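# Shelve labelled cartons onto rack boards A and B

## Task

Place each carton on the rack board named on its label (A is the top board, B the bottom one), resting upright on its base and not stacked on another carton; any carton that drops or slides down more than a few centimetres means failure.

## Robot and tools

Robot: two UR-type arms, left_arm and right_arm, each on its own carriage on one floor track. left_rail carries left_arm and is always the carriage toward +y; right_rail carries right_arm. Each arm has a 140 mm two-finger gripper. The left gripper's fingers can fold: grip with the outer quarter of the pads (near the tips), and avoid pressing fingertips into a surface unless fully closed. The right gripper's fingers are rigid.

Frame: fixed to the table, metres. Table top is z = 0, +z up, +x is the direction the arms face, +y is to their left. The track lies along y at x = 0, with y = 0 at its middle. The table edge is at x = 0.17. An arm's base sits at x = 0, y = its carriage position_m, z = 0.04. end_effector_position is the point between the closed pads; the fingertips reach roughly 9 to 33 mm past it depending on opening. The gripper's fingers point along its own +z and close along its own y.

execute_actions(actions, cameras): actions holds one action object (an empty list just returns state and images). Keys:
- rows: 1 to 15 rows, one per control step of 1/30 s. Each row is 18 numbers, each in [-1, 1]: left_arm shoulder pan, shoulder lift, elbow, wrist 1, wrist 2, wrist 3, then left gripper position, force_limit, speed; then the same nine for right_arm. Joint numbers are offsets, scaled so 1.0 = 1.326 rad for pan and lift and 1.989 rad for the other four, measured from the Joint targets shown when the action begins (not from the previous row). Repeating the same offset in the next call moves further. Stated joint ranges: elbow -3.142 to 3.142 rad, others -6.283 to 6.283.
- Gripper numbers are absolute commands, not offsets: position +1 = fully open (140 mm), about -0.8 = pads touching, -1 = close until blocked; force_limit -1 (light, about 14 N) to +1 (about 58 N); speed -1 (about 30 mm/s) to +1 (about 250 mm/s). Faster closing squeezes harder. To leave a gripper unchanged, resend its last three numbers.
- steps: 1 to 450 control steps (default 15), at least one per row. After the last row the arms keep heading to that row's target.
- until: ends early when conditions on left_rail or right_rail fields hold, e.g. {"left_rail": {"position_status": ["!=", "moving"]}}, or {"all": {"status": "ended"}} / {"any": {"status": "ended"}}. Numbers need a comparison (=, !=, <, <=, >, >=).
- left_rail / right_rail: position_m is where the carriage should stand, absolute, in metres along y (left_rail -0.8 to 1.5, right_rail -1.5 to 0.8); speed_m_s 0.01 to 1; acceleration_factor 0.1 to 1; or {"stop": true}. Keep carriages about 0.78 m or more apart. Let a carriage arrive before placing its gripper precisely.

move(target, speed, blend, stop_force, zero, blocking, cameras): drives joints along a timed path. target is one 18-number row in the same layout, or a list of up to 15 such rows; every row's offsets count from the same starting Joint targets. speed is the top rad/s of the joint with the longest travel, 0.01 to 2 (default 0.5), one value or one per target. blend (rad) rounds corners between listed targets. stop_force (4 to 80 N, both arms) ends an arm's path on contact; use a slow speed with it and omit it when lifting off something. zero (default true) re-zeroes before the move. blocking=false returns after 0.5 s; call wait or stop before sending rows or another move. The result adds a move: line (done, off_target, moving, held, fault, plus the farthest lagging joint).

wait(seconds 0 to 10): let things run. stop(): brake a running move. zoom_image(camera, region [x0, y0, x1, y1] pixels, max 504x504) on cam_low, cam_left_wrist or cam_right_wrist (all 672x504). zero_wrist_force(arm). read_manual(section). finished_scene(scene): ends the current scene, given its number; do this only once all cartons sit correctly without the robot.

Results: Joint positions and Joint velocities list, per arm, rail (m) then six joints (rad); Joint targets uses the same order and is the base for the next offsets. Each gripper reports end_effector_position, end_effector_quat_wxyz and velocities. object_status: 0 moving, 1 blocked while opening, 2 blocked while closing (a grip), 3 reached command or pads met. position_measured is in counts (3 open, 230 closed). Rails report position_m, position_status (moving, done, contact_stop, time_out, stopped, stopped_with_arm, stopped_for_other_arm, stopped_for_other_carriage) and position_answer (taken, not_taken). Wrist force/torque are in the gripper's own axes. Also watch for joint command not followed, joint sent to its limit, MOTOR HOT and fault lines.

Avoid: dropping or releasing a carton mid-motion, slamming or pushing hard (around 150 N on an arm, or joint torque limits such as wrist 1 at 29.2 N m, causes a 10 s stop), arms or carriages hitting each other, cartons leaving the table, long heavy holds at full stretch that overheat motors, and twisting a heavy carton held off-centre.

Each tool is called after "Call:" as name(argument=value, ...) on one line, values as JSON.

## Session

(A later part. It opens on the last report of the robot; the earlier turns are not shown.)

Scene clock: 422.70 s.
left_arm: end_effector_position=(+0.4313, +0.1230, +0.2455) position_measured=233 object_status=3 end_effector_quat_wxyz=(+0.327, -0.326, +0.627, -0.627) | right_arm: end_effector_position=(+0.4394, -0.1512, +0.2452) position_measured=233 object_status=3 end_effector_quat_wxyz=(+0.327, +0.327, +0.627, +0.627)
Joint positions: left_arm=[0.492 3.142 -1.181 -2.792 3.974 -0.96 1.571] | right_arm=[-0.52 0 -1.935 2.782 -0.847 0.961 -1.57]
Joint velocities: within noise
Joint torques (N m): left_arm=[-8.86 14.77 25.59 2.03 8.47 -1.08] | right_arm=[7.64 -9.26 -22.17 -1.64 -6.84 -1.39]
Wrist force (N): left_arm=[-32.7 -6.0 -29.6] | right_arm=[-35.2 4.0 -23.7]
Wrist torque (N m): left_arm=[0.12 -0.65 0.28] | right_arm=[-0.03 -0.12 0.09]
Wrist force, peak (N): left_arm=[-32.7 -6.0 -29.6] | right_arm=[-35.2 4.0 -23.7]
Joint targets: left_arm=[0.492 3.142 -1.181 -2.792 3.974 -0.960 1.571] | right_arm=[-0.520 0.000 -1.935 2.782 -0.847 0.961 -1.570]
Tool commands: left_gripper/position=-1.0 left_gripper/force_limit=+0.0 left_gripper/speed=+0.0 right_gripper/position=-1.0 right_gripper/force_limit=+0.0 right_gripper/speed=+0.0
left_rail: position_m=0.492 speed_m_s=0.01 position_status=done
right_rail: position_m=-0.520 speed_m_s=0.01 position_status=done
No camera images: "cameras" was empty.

Call:
execute_actions(actions=[{"left_rail":{"position_m":0.4918,"speed_m_s":0.01},"right_rail":{"position_m":-0.5197,"speed_m_s":0.01},"steps":90,"until":{"all":{"status":"ended"}}}], cameras=[])

Call:
move(target=[0,0.1065,0.0388,-0.1098,0,0,-1,0,0,0,-0.1255,-0.0336,0.1173,0,0,-1,0,0], speed=0.1, cameras=["cam_left_wrist","cam_right_wrist"])

Scene clock: 441.40 s.
left_arm: end_effector_position=(+0.4313, +0.1224, +0.2455) position_measured=233 object_status=3 end_effector_quat_wxyz=(+0.327, -0.326, +0.627, -0.627) | right_arm: end_effector_position=(+0.4394, -0.1505, +0.2452) position_measured=233 object_status=3 end_effector_quat_wxyz=(+0.327, +0.327, +0.627, +0.627)
Joint positions: left_arm=[0.492 3.142 -1.181 -2.792 3.974 -0.96 1.571] | right_arm=[-0.52 0 -1.935 2.782 -0.847 0.961 -1.57]
Joint velocities: within noise
Joint torques (N m): left_arm=[-21.77 8.91 25.88 2.93 8.96 -0.97] | right_arm=[8.36 -9.36 -22.12 -2.04 -18.13 -1.47]
Wrist force (N): left_arm=[-41.2 -6.2 -35.8] | right_arm=[-46.3 4.6 -30.3]
Wrist torque (N m): left_arm=[0.16 -0.94 0.28] | right_arm=[-0.02 -0.38 0.10]
Wrist force, peak (N): left_arm=[-41.2 -6.2 -35.8] | right_arm=[-46.3 4.6 -30.3]
Joint targets: left_arm=[0.492 3.142 -1.181 -2.792 3.974 -0.960 1.571] | right_arm=[-0.520 0.000 -1.935 2.782 -0.847 0.961 -1.570]
Tool commands: left_gripper/position=-1.0 left_gripper/force_limit=+0.0 left_gripper/speed=+0.0 right_gripper/position=-1.0 right_gripper/force_limit=+0.0 right_gripper/speed=+0.0
left_rail: position_m=0.492 speed_m_s=0.01 position_status=done
right_rail: position_m=-0.520 speed_m_s=0.01 position_status=done
No camera images: "cameras" was empty.

Scene clock: 444.17 s.
left_arm: end_effector_position=(+0.4362, +0.1223, +0.3005) position_measured=233 object_status=3 end_effector_quat_wxyz=(+0.327, -0.326, +0.627, -0.627) | right_arm: end_effector_position=(+0.4363, -0.1504, +0.3001) position_measured=233 object_status=3 end_effector_quat_wxyz=(+0.327, +0.327, +0.627, +0.627)
Joint positions: left_arm=[0.492 3.142 -1.04 -2.715 3.756 -0.96 1.571] | right_arm=[-0.52 0 -2.101 2.715 -0.614 0.961 -1.57]
Joint velocities: within noise
Joint torques (N m): left_arm=[-33.58 20.65 60.47 1.53 8.35 -1.37] | right_arm=[23.35 -10.72 -48.84 -0.75 -17.99 -1.24]
Wrist force (N): left_arm=[-45.1 9.4 -30.2] | right_arm=[-48.3 -8.4 -27.4]
Wrist torque (N m): left_arm=[-0.31 -1.17 0.47] | right_arm=[0.32 -0.53 -0.08]
Wrist force, peak (N): left_arm=[-45.8 9.4 -30.3] | right_arm=[-48.8 -7.8 -27.5]
Joint targets: left_arm=[0.492 3.142 -1.039 -2.715 3.756 -0.960 1.571] | right_arm=[-0.520 0.000 -2.102 2.715 -0.614 0.961 -1.570]
left_rail: position_m=0.492 speed_m_s=0.01 position_status=done
right_rail: position_m=-0.520 speed_m_s=0.01 position_status=done
move: done
camera_calibration:
cam_left_wrist: T_world_to_cam=[[-0.0128818, 0.0119253, -0.999846, 0.313589], [0.262653, 0.964856, 0.00812402, -0.238868], [0.964804, -0.262508, -0.0155613, -0.201249], [0, 0, 0, 1]] pos_world=[0.260945, 0.173904, 0.31235]
cam_right_wrist: T_world_to_cam=[[0.0023399, -0.0262382, 0.999653, -0.297983], [0.290701, -0.956467, -0.0257851, -0.261186], [0.956811, 0.29066, 0.00538941, -0.199272], [0, 0, 0, 1]] pos_world=[0.26729, -0.199713, 0.292219]
Images, in order (width x height): cam_left_wrist 672x504, cam_right_wrist 672x504.

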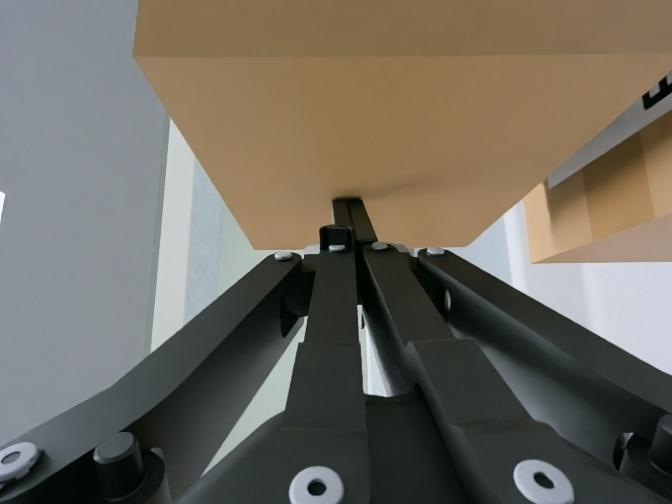

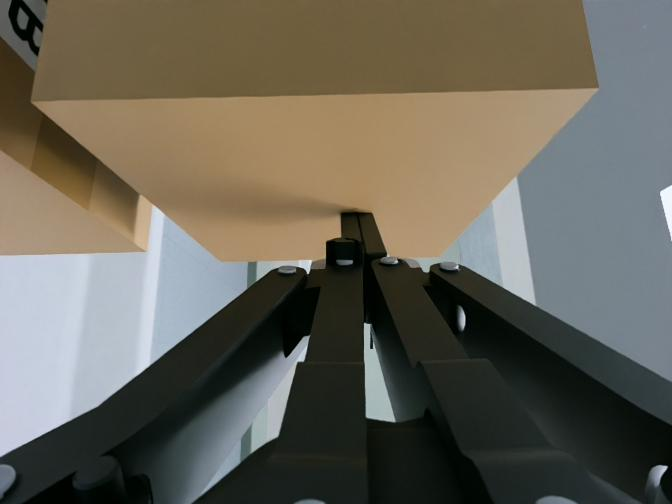

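Call:
move(target=[[0,0.1149,0.0748,-0.1513,0,0,-1,0,0,0,-0.1149,-0.0748,0.1513,0,0,-1,0,0],[0,0.1559,0.1568,-0.2607,0,0,-1,0,0,0,-0.1559,-0.1568,0.2607,0,0,-1,0,0],[0,0.1557,0.2538,-0.3576,0,0,-1,0,0,0,-0.1557,-0.2538,0.3576,0,0,-1,0,0]], speed=0.2, blend=0.03, cameras=[])

Call:
execute_actions(actions=[{"left_rail":{"position_m":0.5058,"speed_m_s":0.05},"right_rail":{"position_m":-0.5057,"speed_m_s":0.05},"steps":90,"until":{"all":{"status":"ended"}}}], cameras=["cam_left_wrist","cam_right_wrist"])

Scene clock: 460.30 s.
left_arm: end_effector_position=(+0.4358, +0.1223, +0.6104) position_measured=233 object_status=3 end_effector_quat_wxyz=(+0.327, -0.326, +0.627, -0.627) | right_arm: end_effector_position=(+0.4362, -0.1504, +0.6100) position_measured=233 object_status=3 end_effector_quat_wxyz=(+0.327, +0.327, +0.627, +0.627)
Joint positions: left_arm=[0.492 3.142 -0.833 -2.211 3.045 -0.96 1.571] | right_arm=[-0.52 0 -2.308 2.211 0.097 0.961 -1.57]
Joint velocities: within noise
Joint torques (N m): left_arm=[-34.45 -26.1 70.72 1.51 8.8 -0.75] | right_arm=[31.94 23.29 -57.3 -0.15 -18.13 -1.5]
Wrist force (N): left_arm=[-45.8 9.5 -30.4] | right_arm=[-48.6 -8.0 -28.8]
Wrist torque (N m): left_arm=[-0.32 -1.16 0.45] | right_arm=[0.35 -0.57 -0.05]
Wrist force, peak (N): left_arm=[-46.0 9.3 -30.8] | right_arm=[-49.3 -8.4 -28.1]
Joint targets: left_arm=[0.492 3.142 -0.833 -2.210 3.044 -0.960 1.571] | right_arm=[-0.520 0.000 -2.308 2.211 0.097 0.961 -1.570]
left_rail: position_m=0.492 speed_m_s=0.01 position_status=done
right_rail: position_m=-0.520 speed_m_s=0.01 position_status=done
move: done
No camera images: "cameras" was empty.

Scene clock: 461.17 s.
left_arm: end_effector_position=(+0.4358, +0.1363, +0.6105) position_measured=233 object_status=3 end_effector_quat_wxyz=(+0.327, -0.326, +0.627, -0.627) | right_arm: end_effector_position=(+0.4362, -0.1364, +0.6101) position_measured=233 object_status=3 end_effector_quat_wxyz=(+0.327, +0.327, +0.627, +0.627)
Joint positions: left_arm=[0.506 3.142 -0.833 -2.21 3.044 -0.96 1.571] | right_arm=[-0.506 0 -2.308 2.211 0.097 0.961 -1.57]
Joint velocities: within noise
Joint torques (N m): left_arm=[-36.62 -29.93 69.96 1.49 9.21 -1.08] | right_arm=[27.23 22.69 -57.05 -0.71 -18.09 -1.41]
Wrist force (N): left_arm=[-45.7 9.1 -30.6] | right_arm=[-48.7 -7.7 -28.5]
Wrist torque (N m): left_arm=[-0.34 -1.18 0.46] | right_arm=[0.33 -0.51 -0.04]
Wrist force, peak (N): left_arm=[-45.9 8.8 -31.0] | right_arm=[-48.7 -7.7 -28.5]
Joint targets: left_arm=[0.506 3.142 -0.833 -2.210 3.044 -0.960 1.571] | right_arm=[-0.506 0.000 -2.308 2.211 0.097 0.961 -1.570]
Tool commands: left_gripper/position=-1.0 left_gripper/force_limit=+0.0 left_gripper/speed=+0.0 right_gripper/position=-1.0 right_gripper/force_limit=+0.0 right_gripper/speed=+0.0
left_rail: position_m=0.506 speed_m_s=0.05 position_status=done
right_rail: position_m=-0.506 speed_m_s=0.05 position_status=done
camera_calibration:
cam_left_wrist: T_world_to_cam=[[-0.0128681, 0.0119254, -0.999846, 0.623405], [0.262662, 0.964854, 0.00812754, -0.254781], [0.964802, -0.262517, -0.0155482, -0.192397], [0, 0, 0, 1]] pos_world=[0.260568, 0.187885, 0.622388]
cam_right_wrist: T_world_to_cam=[[0.00232915, -0.0262381, 0.999653, -0.607522], [0.290727, -0.956459, -0.0257817, -0.239819], [0.956803, 0.290686, 0.00540038, -0.204894], [0, 0, 0, 1]] pos_world=[0.267181, -0.185758, 0.602235]
Images, in order (width x height): cam_left_wrist 672x504, cam_right_wrist 672x504.

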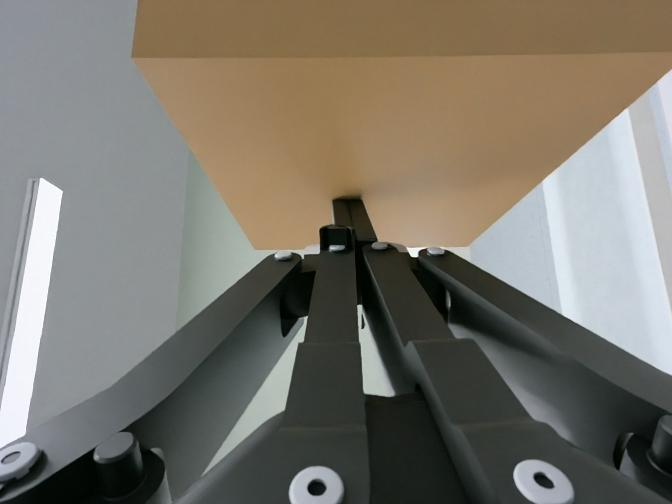

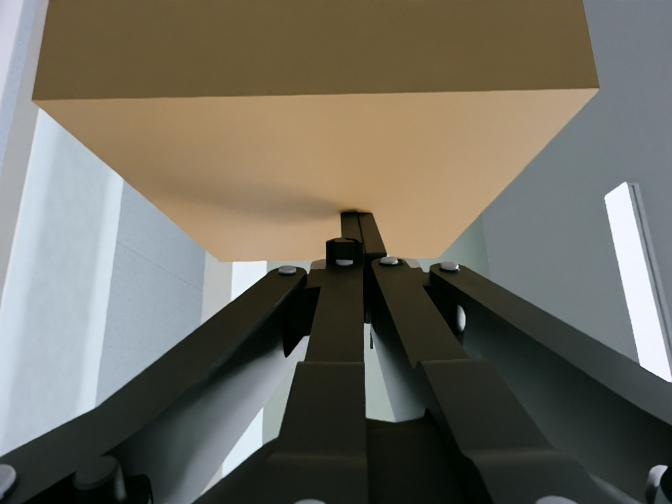

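Call:
move(target=[[0,-0.1100,0.0248,0.0485,0,0,-1,0,0,0,0.1100,-0.0248,-0.0485,0,0,-1,0,0],[0,-0.2259,0.0613,0.0892,0,0,-1,0,0,0,0.2259,-0.0613,-0.0892,0,0,-1,0,0],[0,-0.3357,0.1065,0.1173,0,0,-1,0,0,0,0.3357,-0.1065,-0.1173,0,0,-1,0,0],[0,-0.4213,0.1492,0.1317,0,0,-1,0,0,0,0.4213,-0.1492,-0.1317,0,0,-1,0,0],[0,-0.4938,0.1906,0.1387,0,0,-1,0,0,0,0.4938,-0.1906,-0.1387,0,0,-1,0,0]], speed=0.15, blend=0.02, cameras=["cam_low"])

Scene clock: 510.60 s.
left_arm: end_effector_position=(+0.7907, +0.1363, +0.6109) position_measured=233 object_status=3 end_effector_quat_wxyz=(+0.327, -0.326, +0.627, -0.627) | right_arm: end_effector_position=(+0.7911, -0.1365, +0.6103) position_measured=233 object_status=3 end_effector_quat_wxyz=(+0.327, +0.327, +0.627, +0.627)
Joint positions: left_arm=[0.506 3.142 -1.487 -1.832 3.32 -0.96 1.571] | right_arm=[-0.506 0 -1.653 1.832 -0.179 0.961 -1.57]
Joint velocities: within noise
Joint torques (N m): left_arm=[-37.98 29.31 69.32 8.96 9.05 -1.1] | right_arm=[21.42 -35.11 -56.82 -9.89 -18.13 -1.52]
Wrist force (N): left_arm=[-36.4 8.6 -23.9] | right_arm=[-38.6 -7.7 -21.6]
Wrist torque (N m): left_arm=[-0.32 -0.85 0.46] | right_arm=[0.30 -0.39 -0.01]
Wrist force, peak (N): left_arm=[-46.2 8.6 -30.8] | right_arm=[-48.8 -8.0 -29.0]
Joint targets: left_arm=[0.506 3.142 -1.488 -1.831 3.320 -0.960 1.571] | right_arm=[-0.506 0.000 -1.653 1.832 -0.179 0.961 -1.570]
left_rail: position_m=0.506 speed_m_s=0.05 position_status=done
right_rail: position_m=-0.506 speed_m_s=0.05 position_status=done
move: done
Images, in order (width x height): cam_low 672x504.

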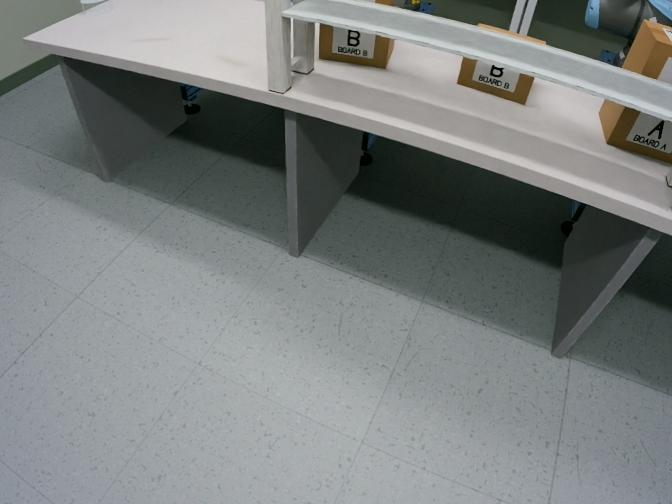

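Call:
execute_actions(actions=[{"left_rail":{"position_m":0.5055,"speed_m_s":0.01},"right_rail":{"position_m":-0.5055,"speed_m_s":0.01},"steps":30,"until":{"all":{"status":"ended"}}}], cameras=[])

Call:
move(target=[0,-0.0080,-0.0222,0.0274,0,0,-1,0,0,0,0.0080,0.0222,-0.0274,0,0,-1,0,0], speed=0.08, cameras=["cam_right_wrist"])

Call:
move(target=[0,-0.0014,-0.0037,0.0046,0,0,-1,0,0,0,0.0014,0.0037,-0.0046,0,0,-1,0,0], speed=0.03, cameras=[])

Scene clock: 522.77 s.
left_arm: end_effector_position=(+0.7909, +0.1361, +0.6109) position_measured=233 object_status=3 end_effector_quat_wxyz=(+0.327, -0.326, +0.627, -0.627) | right_arm: end_effector_position=(+0.7912, -0.1363, +0.6103) position_measured=233 object_status=3 end_effector_quat_wxyz=(+0.327, +0.327, +0.627, +0.627)
Joint positions: left_arm=[0.506 3.142 -1.488 -1.831 3.32 -0.96 1.571] | right_arm=[-0.506 0 -1.653 1.832 -0.179 0.961 -1.57]
Joint velocities: within noise
Joint torques (N m): left_arm=[-35.91 29.92 64.49 6.99 9.74 -0.6] | right_arm=[32.75 -36.74 -50.08 -7.78 -18.1 -1.45]
Wrist force (N): left_arm=[-40.5 9.0 -26.8] | right_arm=[-43.2 -7.8 -24.3]
Wrist torque (N m): left_arm=[-0.28 -0.97 0.45] | right_arm=[0.28 -0.43 -0.01]
Wrist force, peak (N): left_arm=[-40.5 9.0 -26.8] | right_arm=[-43.1 -8.4 -24.4]
Joint targets: left_arm=[0.505 3.142 -1.488 -1.831 3.320 -0.960 1.571] | right_arm=[-0.505 0.000 -1.653 1.832 -0.179 0.961 -1.570]
Tool commands: left_gripper/position=-1.0 left_gripper/force_limit=+0.0 left_gripper/speed=+0.0 right_gripper/position=-1.0 right_gripper/force_limit=+0.0 right_gripper/speed=+0.0
left_rail: position_m=0.506 position_m_goal=0.505 speed_m_s=0.01 position_status=done
right_rail: position_m=-0.506 position_m_goal=-0.505 speed_m_s=0.01 position_status=done
No camera images: "cameras" was empty.

Scene clock: 523.83 s.
left_arm: end_effector_position=(+0.7909, +0.1360, +0.5808) position_measured=233 object_status=3 end_effector_quat_wxyz=(+0.327, -0.326, +0.627, -0.627) | right_arm: end_effector_position=(+0.7913, -0.1363, +0.5802) position_measured=233 object_status=3 end_effector_quat_wxyz=(+0.327, +0.327, +0.627, +0.627)
Joint positions: left_arm=[0.505 3.142 -1.498 -1.875 3.374 -0.96 1.571] | right_arm=[-0.505 0 -1.643 1.876 -0.233 0.961 -1.57]
Joint velocities: within noise
Joint torques (N m): left_arm=[-34.37 30.51 47.65 9.4 9 -1.05] | right_arm=[34.53 -34.94 -40.6 -9.22 -18.01 -1.36]
Wrist force (N): left_arm=[-40.7 9.0 -27.0] | right_arm=[-43.3 -8.0 -24.3]
Wrist torque (N m): left_arm=[-0.28 -1.01 0.46] | right_arm=[0.26 -0.48 0.02]
Wrist force, peak (N): left_arm=[-40.7 10.3 -27.1] | right_arm=[-43.6 -9.2 -24.5]
Joint targets: left_arm=[0.505 3.142 -1.498 -1.876 3.375 -0.960 1.571] | right_arm=[-0.505 0.000 -1.643 1.876 -0.233 0.961 -1.570]
left_rail: position_m=0.505 speed_m_s=0.01 position_status=done
right_rail: position_m=-0.505 speed_m_s=0.01 position_status=done
move: done
camera_calibration:
cam_right_wrist: T_world_to_cam=[[0.00237989, -0.0262382, 0.999653, -0.578429], [0.290705, -0.956465, -0.0257967, -0.343622], [0.95681, 0.290665, 0.00535127, -0.544532], [0, 0, 0, 1]] pos_world=[0.622282, -0.185563, 0.572278]
Images, in order (width x height): cam_right_wrist 672x504.

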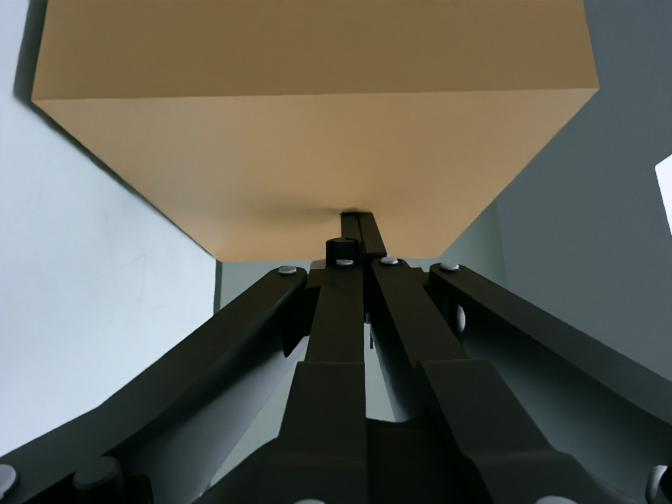

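Scene clock: 524.57 s.
left_arm: end_effector_position=(+0.7908, +0.1360, +0.5758) position_measured=233 object_status=3 end_effector_quat_wxyz=(+0.327, -0.326, +0.627, -0.627) | right_arm: end_effector_position=(+0.7912, -0.1363, +0.5752) position_measured=233 object_status=3 end_effector_quat_wxyz=(+0.327, +0.327, +0.627, +0.627)
Joint positions: left_arm=[0.505 3.142 -1.5 -1.883 3.384 -0.96 1.571] | right_arm=[-0.505 0 -1.641 1.883 -0.242 0.961 -1.57]
Joint velocities: within noise
Joint torques (N m): left_arm=[-37.65 28.54 45.63 8.51 8.97 -0.95] | right_arm=[36.99 -31.94 -36.98 -8.44 -17.76 -1.56]
Wrist force (N): left_arm=[-40.5 6.3 -27.7] | right_arm=[-42.6 -4.6 -25.4]
Wrist torque (N m): left_arm=[-0.22 -0.96 0.45] | right_arm=[0.09 -0.49 0.05]
Wrist force, peak (N): left_arm=[-40.7 8.7 -27.2] | right_arm=[-43.6 -8.2 -24.7]
Joint targets: left_arm=[0.505 3.142 -1.500 -1.883 3.384 -0.960 1.571] | right_arm=[-0.505 0.000 -1.641 1.883 -0.242 0.961 -1.570]
left_rail: position_m=0.505 speed_m_s=0.01 position_status=done
right_rail: position_m=-0.505 speed_m_s=0.01 position_status=done
move: done
No camera images: "cameras" was empty.

Contact begins. 2 mm more.

Call:
move(target=[0,-0.0006,-0.0015,0.0018,0,0,-1,0,0,0,0.0006,0.0015,-0.0018,0,0,-1,0,0], speed=0.02, cameras=[])

Call:
move(target=[0,-0.0004,-0.0011,0.0014,0,0,-1,0,0,0,0.0004,0.0011,-0.0014,0,0,-1,0,0], speed=0.02, cameras=["cam_right_wrist"])

Scene clock: 530.57 s.
left_arm: end_effector_position=(+0.7908, +0.1360, +0.5736) position_measured=233 object_status=3 end_effector_quat_wxyz=(+0.327, -0.326, +0.627, -0.627) | right_arm: end_effector_position=(+0.7911, -0.1363, +0.5730) position_measured=233 object_status=3 end_effector_quat_wxyz=(+0.327, +0.327, +0.627, +0.627)
Joint positions: left_arm=[0.505 3.142 -1.501 -1.886 3.387 -0.96 1.571] | right_arm=[-0.505 0 -1.64 1.886 -0.246 0.961 -1.57]
Joint velocities: within noise
Joint torques (N m): left_arm=[-35.7 9.76 27.67 2.06 9.53 -1.1] | right_arm=[46.15 -12.24 -25.23 -2.03 -17.93 -1.52]
Wrist force (N): left_arm=[-37.9 -14.0 -34.5] | right_arm=[-40.7 13.8 -32.3]
Wrist torque (N m): left_arm=[0.34 -0.78 0.17] | right_arm=[-0.40 -0.34 0.29]
Wrist force, peak (N): left_arm=[-38.3 -14.8 -34.4] | right_arm=[-40.9 14.8 -32.2]
Joint targets: left_arm=[0.505 3.142 -1.501 -1.886 3.387 -0.960 1.571] | right_arm=[-0.505 0.000 -1.640 1.886 -0.246 0.961 -1.570]
left_rail: position_m=0.505 speed_m_s=0.01 position_status=done
right_rail: position_m=-0.505 speed_m_s=0.01 position_status=done
move: done
No camera images: "cameras" was empty.

Scene clock: 531.27 s.
left_arm: end_effector_position=(+0.7907, +0.1360, +0.5721) position_measured=233 object_status=3 end_effector_quat_wxyz=(+0.327, -0.326, +0.627, -0.627) | right_arm: end_effector_position=(+0.7911, -0.1363, +0.5715) position_measured=233 object_status=3 end_effector_quat_wxyz=(+0.327, +0.327, +0.627, +0.627)
Joint positions: left_arm=[0.505 3.142 -1.501 -1.888 3.39 -0.96 1.571] | right_arm=[-0.505 0 -1.639 1.888 -0.249 0.961 -1.57]
Joint velocities: within noise
Joint torques (N m): left_arm=[-34.94 9.56 28.53 1.55 9.43 -0.94] | right_arm=[46.57 -13.98 -24.07 -1.87 -18.14 -1.48]
Wrist force (N): left_arm=[-38.1 -14.5 -34.6] | right_arm=[-41.0 14.5 -31.6]
Wrist torque (N m): left_arm=[0.39 -0.78 0.17] | right_arm=[-0.38 -0.29 0.29]
Wrist force, peak (N): left_arm=[-38.6 -14.9 -34.5] | right_arm=[-41.3 13.9 -32.2]
Joint targets: left_arm=[0.505 3.142 -1.501 -1.888 3.390 -0.960 1.571] | right_arm=[-0.505 0.000 -1.639 1.888 -0.249 0.961 -1.570]
left_rail: position_m=0.505 speed_m_s=0.01 position_status=done
right_rail: position_m=-0.505 speed_m_s=0.01 position_status=done
move: done
camera_calibration:
cam_right_wrist: T_world_to_cam=[[0.0025976, -0.026238, 0.999652, -0.569891], [0.290704, -0.956463, -0.0258598, -0.34374], [0.956809, 0.29067, 0.00514299, -0.544151], [0, 0, 0, 1]] pos_world=[0.622055, -0.185559, 0.563602]
Images, in order (width x height): cam_right_wrist 672x504.

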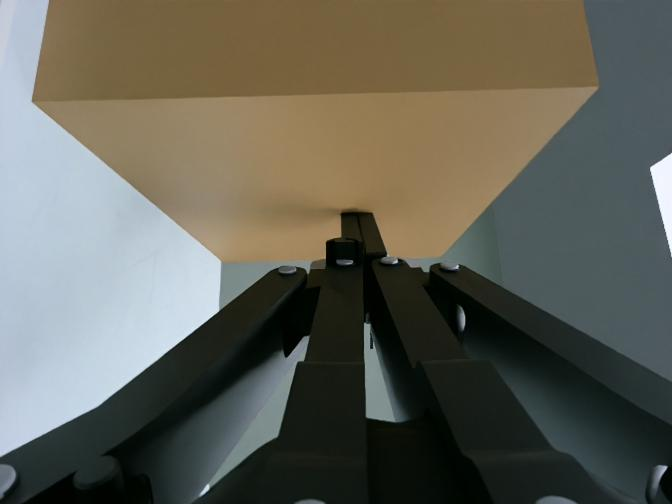

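Call:
execute_actions(actions=[{"left_rail":{"position_m":0.512,"speed_m_s":0.01},"right_rail":{"position_m":-0.512,"speed_m_s":0.01},"steps":60,"until":{"all":{"status":"ended"}}}], cameras=[])

Call:
execute_actions(actions=[{"left_rail":{"position_m":0.55,"speed_m_s":0.1},"right_rail":{"position_m":-0.55,"speed_m_s":0.1},"steps":60,"until":{"all":{"status":"ended"}}}], cameras=["cam_right_wrist","cam_left_wrist"])

Call:
move(target=[[0,0.0753,-0.0368,-0.0135,0,0,-1,0,0,0,-0.0753,0.0368,0.0135,0,0,-1,0,0],[0,0.1688,-0.0558,-0.0567,0,0,-1,0,0,0,-0.1688,0.0558,0.0567,0,0,-1,0,0],[0,0.2787,-0.1010,-0.0848,0,0,-1,0,0,0,-0.2787,0.1010,0.0848,0,0,-1,0,0],[0,0.3945,-0.1375,-0.1255,0,0,-1,0,0,0,-0.3945,0.1375,0.1255,0,0,-1,0,0],[0,0.4679,-0.1551,-0.1569,0,0,-1,0,0,0,-0.4679,0.1551,0.1569,0,0,-1,0,0]], speed=0.4, blend=0.03, cameras=["cam_right_wrist","cam_left_wrist"])

Scene clock: 554.47 s.
left_arm: end_effector_position=(+0.7907, +0.1424, +0.5718) position_measured=233 object_status=3 end_effector_quat_wxyz=(+0.327, -0.326, +0.627, -0.627) | right_arm: end_effector_position=(+0.7910, -0.1427, +0.5713) position_measured=233 object_status=3 end_effector_quat_wxyz=(+0.326, +0.327, +0.627, +0.627)
Joint positions: left_arm=[0.512 3.141 -1.502 -1.888 3.39 -0.96 1.571] | right_arm=[-0.512 0 -1.639 1.888 -0.249 0.961 -1.57]
Joint velocities: within noise
Joint torques (N m): left_arm=[9.02 45.86 60.32 2.26 -2.29 -1.11] | right_arm=[-16.53 -49.28 -49 -2.15 2.83 -1.38]
Wrist force (N): left_arm=[-1.2 1.2 0.2] | right_arm=[-0.1 0.6 -2.7]
Wrist torque (N m): left_arm=[-0.11 0.30 0.37] | right_arm=[0.34 -0.18 0.10]
Wrist force, peak (N): left_arm=[-38.1 -14.0 -35.1] | right_arm=[-41.2 14.0 -32.0]
Joint targets: left_arm=[0.512 3.142 -1.501 -1.888 3.390 -0.960 1.571] | right_arm=[-0.512 0.000 -1.639 1.888 -0.249 0.961 -1.570]
Tool commands: left_gripper/position=-1.0 left_gripper/force_limit=+0.0 left_gripper/speed=+0.0 right_gripper/position=-1.0 right_gripper/force_limit=+0.0 right_gripper/speed=+0.0
left_rail: position_m=0.512 speed_m_s=0.01 position_status=done
right_rail: position_m=-0.512 speed_m_s=0.01 position_status=done
No camera images: "cameras" was empty.

Scene clock: 555.77 s.
left_arm: end_effector_position=(+0.7907, +0.1805, +0.5720) position_measured=233 object_status=3 end_effector_quat_wxyz=(+0.327, -0.326, +0.627, -0.627) | right_arm: end_effector_position=(+0.7911, -0.1807, +0.5714) position_measured=233 object_status=3 end_effector_quat_wxyz=(+0.327, +0.327, +0.627, +0.627)
Joint positions: left_arm=[0.55 3.142 -1.501 -1.888 3.39 -0.96 1.571] | right_arm=[-0.55 0 -1.639 1.888 -0.249 0.961 -1.57]
Joint velocities: within noise
Joint torques (N m): left_arm=[12.59 65.77 60.26 4.51 -1.59 -1.3] | right_arm=[-10.23 -54.75 -49.38 -1.96 3.23 -1.58]
Wrist force (N): left_arm=[-0.9 1.1 0.0] | right_arm=[0.0 0.5 -2.7]
Wrist torque (N m): left_arm=[-0.12 0.25 0.37] | right_arm=[0.30 -0.19 0.10]
Wrist force, peak (N): left_arm=[-1.3 1.5 -0.1] | right_arm=[-0.5 0.6 -3.3]
Joint targets: left_arm=[0.550 3.142 -1.501 -1.888 3.390 -0.960 1.571] | right_arm=[-0.550 0.000 -1.639 1.888 -0.249 0.961 -1.570]
Tool commands: left_gripper/position=-1.0 left_gripper/force_limit=+0.0 left_gripper/speed=+0.0 right_gripper/position=-1.0 right_gripper/force_limit=+0.0 right_gripper/speed=+0.0
left_rail: position_m=0.550 speed_m_s=0.10 position_status=done
right_rail: position_m=-0.550 speed_m_s=0.10 position_status=done
camera_calibration:
cam_left_wrist: T_world_to_cam=[[-0.0131465, 0.0119253, -0.999842, 0.589172], [0.262665, 0.964853, 0.00805435, -0.390296], [0.964798, -0.262518, -0.0158169, -0.523678], [0, 0, 0, 1]] pos_world=[0.615506, 0.232077, 0.58394]
cam_right_wrist: T_world_to_cam=[[0.00259086, -0.0262382, 0.999652, -0.57101], [0.290697, -0.956466, -0.0258581, -0.386278], [0.956812, 0.290663, 0.00514931, -0.531231], [0, 0, 0, 1]] pos_world=[0.622057, -0.230034, 0.563558]
Images, in order (width x height): cam_left_wrist 672x504, cam_right_wrist 672x504.

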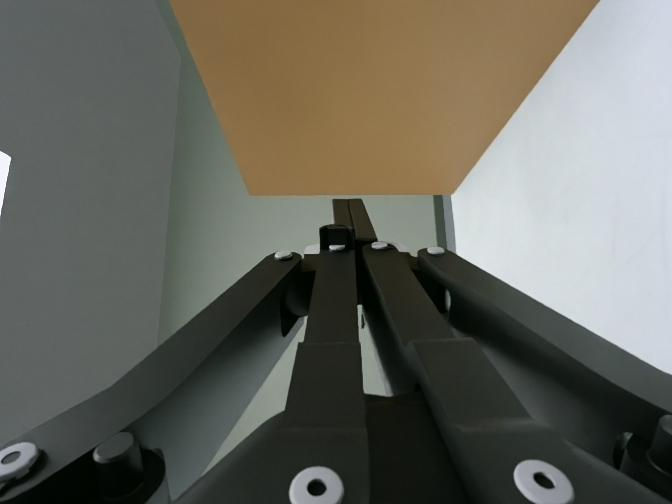

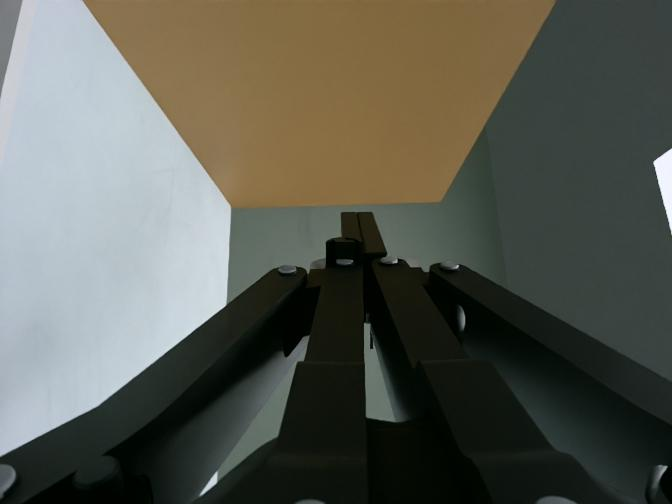

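Scene clock: 557.90 s.
left_arm: end_effector_position=(+0.4597, +0.1806, +0.6102) position_measured=233 object_status=3 end_effector_quat_wxyz=(+0.327, -0.326, +0.627, -0.627) | right_arm: end_effector_position=(+0.4601, -0.1807, +0.6098) position_measured=233 object_status=3 end_effector_quat_wxyz=(+0.327, +0.327, +0.627, +0.627)
Joint positions: left_arm=[0.55 3.142 -0.881 -2.196 3.078 -0.96 1.571] | right_arm=[-0.55 0 -2.26 2.197 0.063 0.961 -1.57]
Joint velocities: within noise
Joint torques (N m): left_arm=[-9.76 9.34 39.97 -0.13 -1.92 -1.21] | right_arm=[2.28 1.93 -34.76 1.46 3.09 -1.53]
Wrist force (N): left_arm=[-1.1 1.2 0.2] | right_arm=[-0.1 0.9 -3.3]
Wrist torque (N m): left_arm=[-0.09 0.27 0.36] | right_arm=[0.41 -0.13 0.01]
Wrist force, peak (N): left_arm=[-2.3 1.5 2.2] | right_arm=[1.1 0.9 -4.8]
Joint targets: left_arm=[0.550 3.142 -0.881 -2.196 3.078 -0.960 1.571] | right_arm=[-0.550 0.000 -2.260 2.197 0.063 0.961 -1.570]
left_rail: position_m=0.550 speed_m_s=0.10 position_status=done
right_rail: position_m=-0.550 speed_m_s=0.10 position_status=done
move: done
camera_calibration:
cam_left_wrist: T_world_to_cam=[[-0.0133027, 0.011925, -0.99984, 0.623074], [0.262643, 0.96486, 0.00801336, -0.303681], [0.964801, -0.262495, -0.0159673, -0.203623], [0, 0, 0, 1]] pos_world=[0.284504, 0.232129, 0.622157]
cam_right_wrist: T_world_to_cam=[[0.00276054, -0.0262383, 0.999652, -0.608614], [0.290688, -0.956467, -0.0259075, -0.289047], [0.956814, 0.290658, 0.00498678, -0.214672], [0, 0, 0, 1]] pos_world=[0.291103, -0.230037, 0.601985]
Images, in order (width x height): cam_left_wrist 672x504, cam_right_wrist 672x504.

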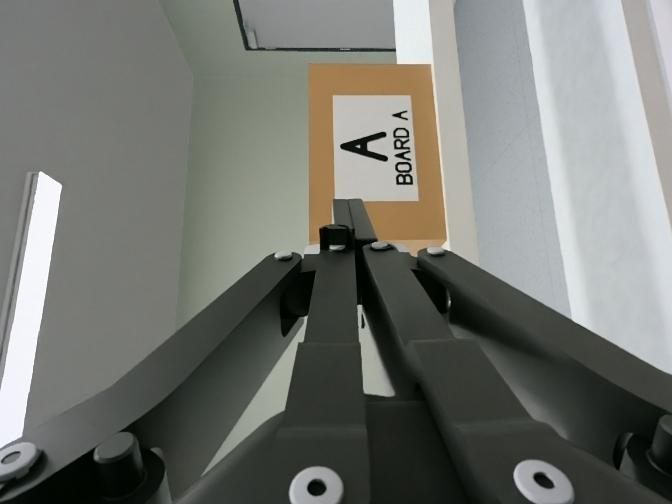

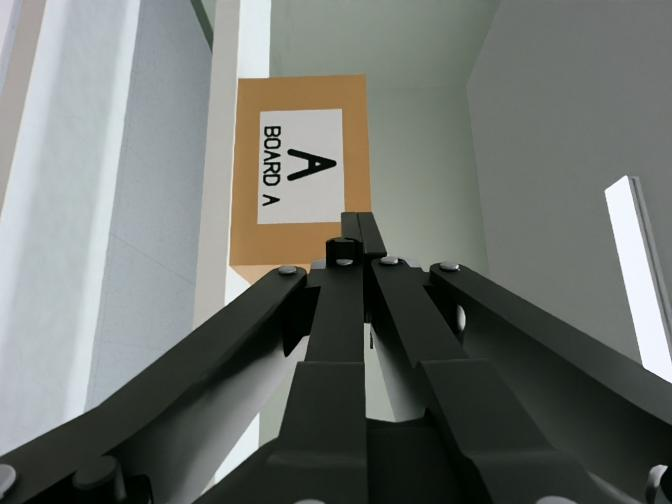

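Call:
move(target=[[0,-0.0066,-0.0955,0.0999,0,0,-1,0,0,0,0.0066,0.0955,-0.0999,0,0,-1,0,0],[0,-0.1749,-0.2472,0.3638,0,0,-1,0,0,0,0.1749,0.2472,-0.3638,0,0,-1,0,0],[0,-0.4203,-0.3026,0.5828,0,0,-1,0,0,0,0.4203,0.3026,-0.5828,0,0,-1,0,0],[0,-0.6414,-0.3213,0.7489,0,0,-1,0,0,0,0.6414,0.3213,-0.7489,0,0,-1,0,0],[0,-0.8277,-0.3248,0.8766,0,0,-1,0,0,0,0.8277,0.3248,-0.8766,0,0,-1,0,0]], speed=0.5, blend=0.03, cameras=["cam_left_wrist","cam_right_wrist"])

Scene clock: 569.20 s.
left_arm: end_effector_position=(+0.4601, +0.1805, +0.0953) position_measured=233 object_status=3 end_effector_quat_wxyz=(+0.327, -0.326, +0.627, -0.627) | right_arm: end_effector_position=(+0.4601, -0.1807, +0.0951) position_measured=233 object_status=3 end_effector_quat_wxyz=(+0.327, +0.327, +0.627, +0.627)
Joint positions: left_arm=[0.55 3.142 -1.978 -2.842 4.821 -0.96 1.571] | right_arm=[-0.55 0 -1.163 2.843 -1.68 0.961 -1.57]
Joint velocities: within noise
Joint torques (N m): left_arm=[-12.24 15.91 -12.96 5.71 -1.71 -1.24] | right_arm=[9.68 -24.11 10.16 -7.14 2.87 -1.79]
Wrist force (N): left_arm=[-1.0 1.6 0.3] | right_arm=[-0.5 0.5 -2.8]
Wrist torque (N m): left_arm=[-0.02 0.23 0.36] | right_arm=[0.36 -0.08 0.05]
Wrist force, peak (N): left_arm=[-0.8 2.6 0.1] | right_arm=[0.4 3.8 -3.4]
Joint targets: left_arm=[0.550 3.142 -1.978 -2.842 4.821 -0.960 1.571] | right_arm=[-0.550 0.000 -1.162 2.843 -1.680 0.961 -1.570]
left_rail: position_m=0.550 speed_m_s=0.10 position_status=done
right_rail: position_m=-0.550 speed_m_s=0.10 position_status=done
move: done
camera_calibration:
cam_left_wrist: T_world_to_cam=[[-0.0132443, 0.0119255, -0.999841, 0.108268], [0.262666, 0.964853, 0.0080288, -0.29966], [0.964796, -0.262518, -0.0159112, -0.212233], [0, 0, 0, 1]] pos_world=[0.284906, 0.232122, 0.107279]
cam_right_wrist: T_world_to_cam=[[0.00270612, -0.0262382, 0.999652, -0.0940281], [0.290702, -0.956463, -0.0258915, -0.302369], [0.95681, 0.290671, 0.00503919, -0.212059], [0, 0, 0, 1]] pos_world=[0.291054, -0.230033, 0.0872352]
Images, in order (width x height): cam_left_wrist 672x504, cam_right_wrist 672x504.

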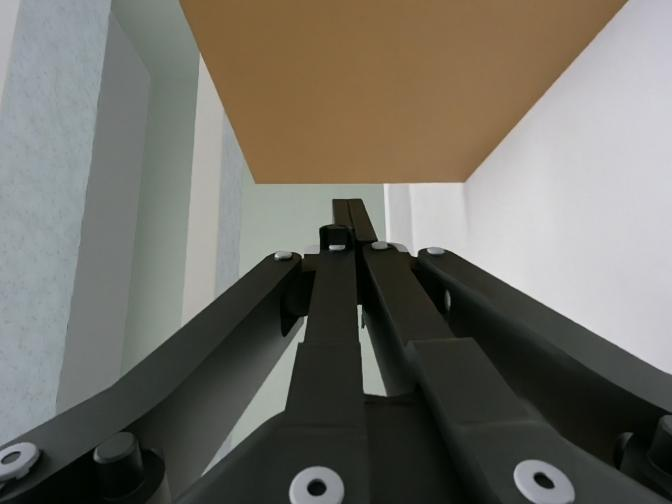

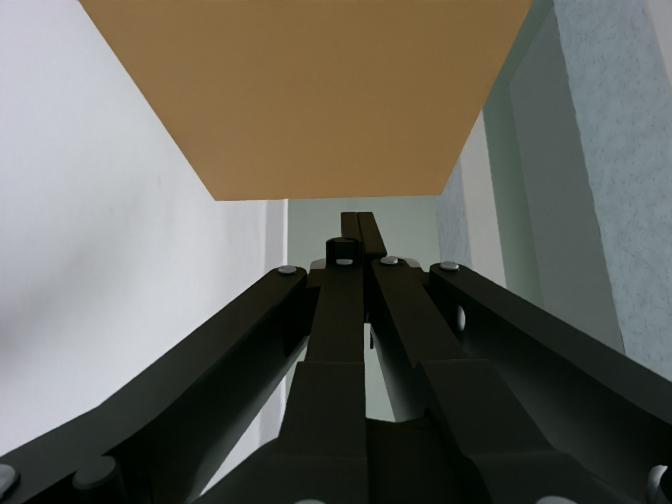

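Call:
execute_actions(actions=[{"left_rail":{"position_m":0.516,"speed_m_s":0.05},"right_rail":{"position_m":-0.522,"speed_m_s":0.05},"steps":60,"until":{"all":{"status":"ended"}}}], cameras=["cam_left_wrist","cam_right_wrist"])

Scene clock: 574.43 s.
left_arm: end_effector_position=(+0.4601, +0.1466, +0.0953) position_measured=233 object_status=3 end_effector_quat_wxyz=(+0.327, -0.326, +0.627, -0.627) | right_arm: end_effector_position=(+0.4601, -0.1527, +0.0950) position_measured=233 object_status=3 end_effector_quat_wxyz=(+0.327, +0.327, +0.627, +0.627)
Joint positions: left_arm=[0.516 3.142 -1.978 -2.842 4.821 -0.96 1.571] | right_arm=[-0.522 0 -1.162 2.843 -1.68 0.961 -1.57]
Joint velocities: within noise
Joint torques (N m): left_arm=[-12.16 19.04 -4.04 4.98 -1.65 -1.02] | right_arm=[9.72 -21.72 1.34 -5.62 3.11 -1.89]
Wrist force (N): left_arm=[-1.0 1.6 0.3] | right_arm=[-0.6 0.5 -2.6]
Wrist torque (N m): left_arm=[-0.01 0.23 0.36] | right_arm=[0.37 -0.06 0.05]
Wrist force, peak (N): left_arm=[-1.5 1.6 -0.4] | right_arm=[-1.2 0.7 -3.3]
Joint targets: left_arm=[0.516 3.142 -1.978 -2.842 4.821 -0.960 1.571] | right_arm=[-0.522 0.000 -1.162 2.843 -1.680 0.961 -1.570]
Tool commands: left_gripper/position=-1.0 left_gripper/force_limit=+0.0 left_gripper/speed=+0.0 right_gripper/position=-1.0 right_gripper/force_limit=+0.0 right_gripper/speed=+0.0
left_rail: position_m=0.516 speed_m_s=0.05 position_status=done
right_rail: position_m=-0.522 speed_m_s=0.05 position_status=done
camera_calibration:
cam_left_wrist: T_world_to_cam=[[-0.0132744, 0.0119254, -0.999841, 0.108638], [0.262666, 0.964854, 0.00802076, -0.266886], [0.964796, -0.262518, -0.0159403, -0.22114], [0, 0, 0, 1]] pos_world=[0.284899, 0.198157, 0.107236]
cam_right_wrist: T_world_to_cam=[[0.00273438, -0.0262383, 0.999652, -0.0932594], [0.290702, -0.956463, -0.0258999, -0.275595], [0.95681, 0.290671, 0.00501218, -0.220185], [0, 0, 0, 1]] pos_world=[0.291046, -0.202042, 0.0871927]
Images, in order (width x height): cam_left_wrist 672x504, cam_right_wrist 672x504.

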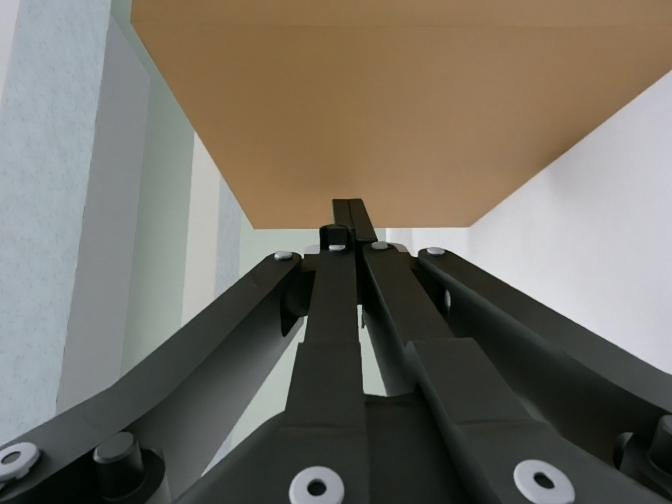

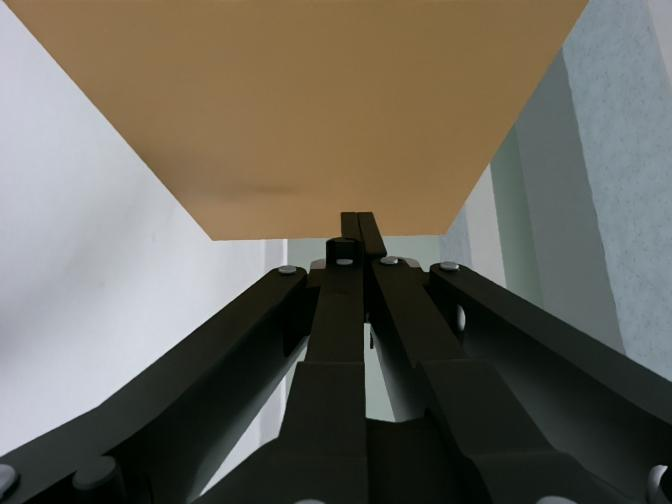

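Call:
execute_actions(actions=[{"left_rail":{"position_m":0.504,"speed_m_s":0.03},"right_rail":{"position_m":-0.511,"speed_m_s":0.03},"steps":60,"until":{"all":{"status":"ended"}}}], cameras=["cam_left_wrist","cam_right_wrist"])

Scene clock: 584.57 s.
left_arm: end_effector_position=(+0.4601, +0.1346, +0.0953) position_measured=233 object_status=3 end_effector_quat_wxyz=(+0.327, -0.327, +0.627, -0.627) | right_arm: end_effector_position=(+0.4601, -0.1418, +0.0950) position_measured=233 object_status=3 end_effector_quat_wxyz=(+0.327, +0.327, +0.627, +0.627)
Joint positions: left_arm=[0.504 3.142 -1.978 -2.842 4.821 -0.96 1.571] | right_arm=[-0.511 0 -1.162 2.843 -1.68 0.961 -1.57]
Joint velocities: within noise
Joint torques (N m): left_arm=[-12.25 16.41 4.08 4.3 6.21 -0.9] | right_arm=[8.58 -21.78 -3.34 -4.84 -3.25 -1.93]
Wrist force (N): left_arm=[-22.6 -0.7 -17.6] | right_arm=[-16.8 2.5 -18.6]
Wrist torque (N m): left_arm=[-0.02 -0.40 0.34] | right_arm=[0.31 -0.43 0.07]
Wrist force, peak (N): left_arm=[-22.6 -0.7 -17.6] | right_arm=[-16.8 2.5 -18.6]
Joint targets: left_arm=[0.504 3.142 -1.978 -2.842 4.821 -0.960 1.571] | right_arm=[-0.511 0.000 -1.162 2.843 -1.680 0.961 -1.570]
Tool commands: left_gripper/position=-1.0 left_gripper/force_limit=+0.0 left_gripper/speed=+0.0 right_gripper/position=-1.0 right_gripper/force_limit=+0.0 right_gripper/speed=+0.0
left_rail: position_m=0.504 speed_m_s=0.03 position_status=done
right_rail: position_m=-0.511 speed_m_s=0.03 position_status=done
camera_calibration:
cam_left_wrist: T_world_to_cam=[[-0.0132759, 0.0119234, -0.999841, 0.108781], [0.262526, 0.964892, 0.00802081, -0.25531], [0.964834, -0.262378, -0.01594, -0.224339], [0, 0, 0, 1]] pos_world=[0.28492, 0.186187, 0.107236]
cam_right_wrist: T_world_to_cam=[[0.00272285, -0.0262387, 0.999652, -0.0929694], [0.290572, -0.956502, -0.0258976, -0.265102], [0.956849, 0.290542, 0.00501984, -0.223428], [0, 0, 0, 1]] pos_world=[0.291071, -0.191095, 0.0871931]
Images, in order (width x height): cam_left_wrist 672x504, cam_right_wrist 672x504.

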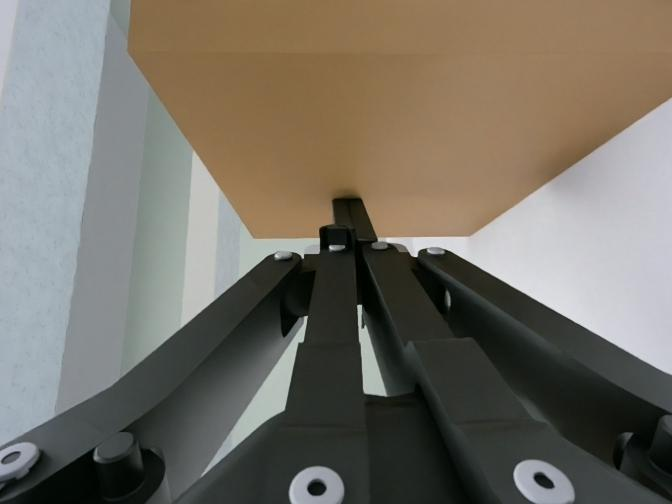

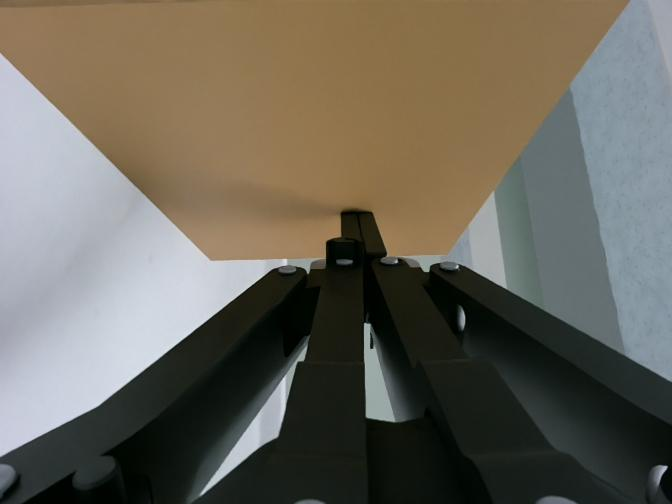

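Call:
execute_actions(actions=[{"left_rail":{"position_m":0.5025,"speed_m_s":0.01},"right_rail":{"position_m":-0.5095,"speed_m_s":0.01},"steps":60,"until":{"all":{"status":"ended"}}}], cameras=[])

Scene clock: 588.43 s.
left_arm: end_effector_position=(+0.4601, +0.1331, +0.0953) position_measured=233 object_status=3 end_effector_quat_wxyz=(+0.327, -0.326, +0.627, -0.627) | right_arm: end_effector_position=(+0.4601, -0.1403, +0.0950) position_measured=233 object_status=3 end_effector_quat_wxyz=(+0.327, +0.327, +0.627, +0.627)
Joint positions: left_arm=[0.503 3.142 -1.978 -2.842 4.821 -0.96 1.571] | right_arm=[-0.51 0 -1.162 2.843 -1.68 0.961 -1.57]
Joint velocities: within noise
Joint torques (N m): left_arm=[-10.03 20.14 9.45 3.4 12.79 -1.58] | right_arm=[9.24 -20.11 -2.73 -4.18 -10.52 -1.93]
Wrist force (N): left_arm=[-41.6 -1.8 -32.9] | right_arm=[-40.1 4.0 -34.4]
Wrist torque (N m): left_arm=[0.06 -0.94 0.32] | right_arm=[0.28 -0.82 0.09]
Wrist force, peak (N): left_arm=[-41.6 -1.8 -32.9] | right_arm=[-40.1 3.4 -34.8]
Joint targets: left_arm=[0.502 3.142 -1.978 -2.842 4.821 -0.960 1.571] | right_arm=[-0.509 0.000 -1.162 2.843 -1.680 0.961 -1.570]
Tool commands: left_gripper/position=-1.0 left_gripper/force_limit=+0.0 left_gripper/speed=+0.0 right_gripper/position=-1.0 right_gripper/force_limit=+0.0 right_gripper/speed=+0.0
left_rail: position_m=0.503 position_m_goal=0.502 speed_m_s=0.01 position_status=done
right_rail: position_m=-0.510 position_m_goal=-0.509 speed_m_s=0.01 position_status=done
No camera images: "cameras" was empty.

Call:
move(target=[[0,0.1863,0.0036,-0.1278,0,0,-1,0,0,0,-0.1863,-0.0036,0.1278,0,0,-1,0,0],[0,0.4074,0.0223,-0.2939,0,0,-1,0,0,0,-0.4074,-0.0223,0.2939,0,0,-1,0,0]], speed=0.15, blend=0.02, cameras=["cam_right_wrist"])

Scene clock: 610.03 s.
left_arm: end_effector_position=(+0.4601, +0.1330, +0.2003) position_measured=233 object_status=3 end_effector_quat_wxyz=(+0.327, -0.326, +0.627, -0.627) | right_arm: end_effector_position=(+0.4601, -0.1402, +0.1999) position_measured=233 object_status=3 end_effector_quat_wxyz=(+0.327, +0.327, +0.627, +0.627)
Joint positions: left_arm=[0.502 3.142 -1.439 -2.798 4.237 -0.96 1.571] | right_arm=[-0.509 0 -1.702 2.798 -1.096 0.961 -1.57]
Joint velocities: within noise
Joint torques (N m): left_arm=[-10.27 36.01 41.53 1.22 12.65 -1.05] | right_arm=[17.56 -27.46 -31.31 -0.29 -10.52 -1.37]
Wrist force (N): left_arm=[-41.5 9.8 -26.9] | right_arm=[-41.8 -5.9 -28.7]
Wrist torque (N m): left_arm=[-0.16 -0.92 0.56] | right_arm=[0.37 -0.89 -0.14]
Wrist force, peak (N): left_arm=[-42.8 -2.4 -33.6] | right_arm=[-41.2 3.3 -35.5]
Joint targets: left_arm=[0.502 3.142 -1.438 -2.798 4.237 -0.960 1.571] | right_arm=[-0.509 0.000 -1.703 2.798 -1.096 0.961 -1.570]
left_rail: position_m=0.502 speed_m_s=0.01 position_status=done
right_rail: position_m=-0.509 speed_m_s=0.01 position_status=done
move: done
camera_calibration:
cam_right_wrist: T_world_to_cam=[[0.00273791, -0.0262367, 0.999652, -0.197819], [0.290696, -0.956465, -0.0258994, -0.260916], [0.956812, 0.290665, 0.00500818, -0.224382], [0, 0, 0, 1]] pos_world=[0.29108, -0.189527, 0.192116]
Images, in order (width x height): cam_right_wrist 672x504.

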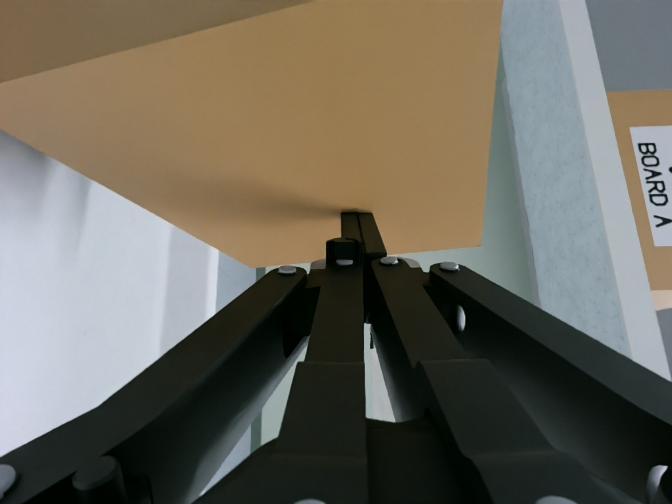

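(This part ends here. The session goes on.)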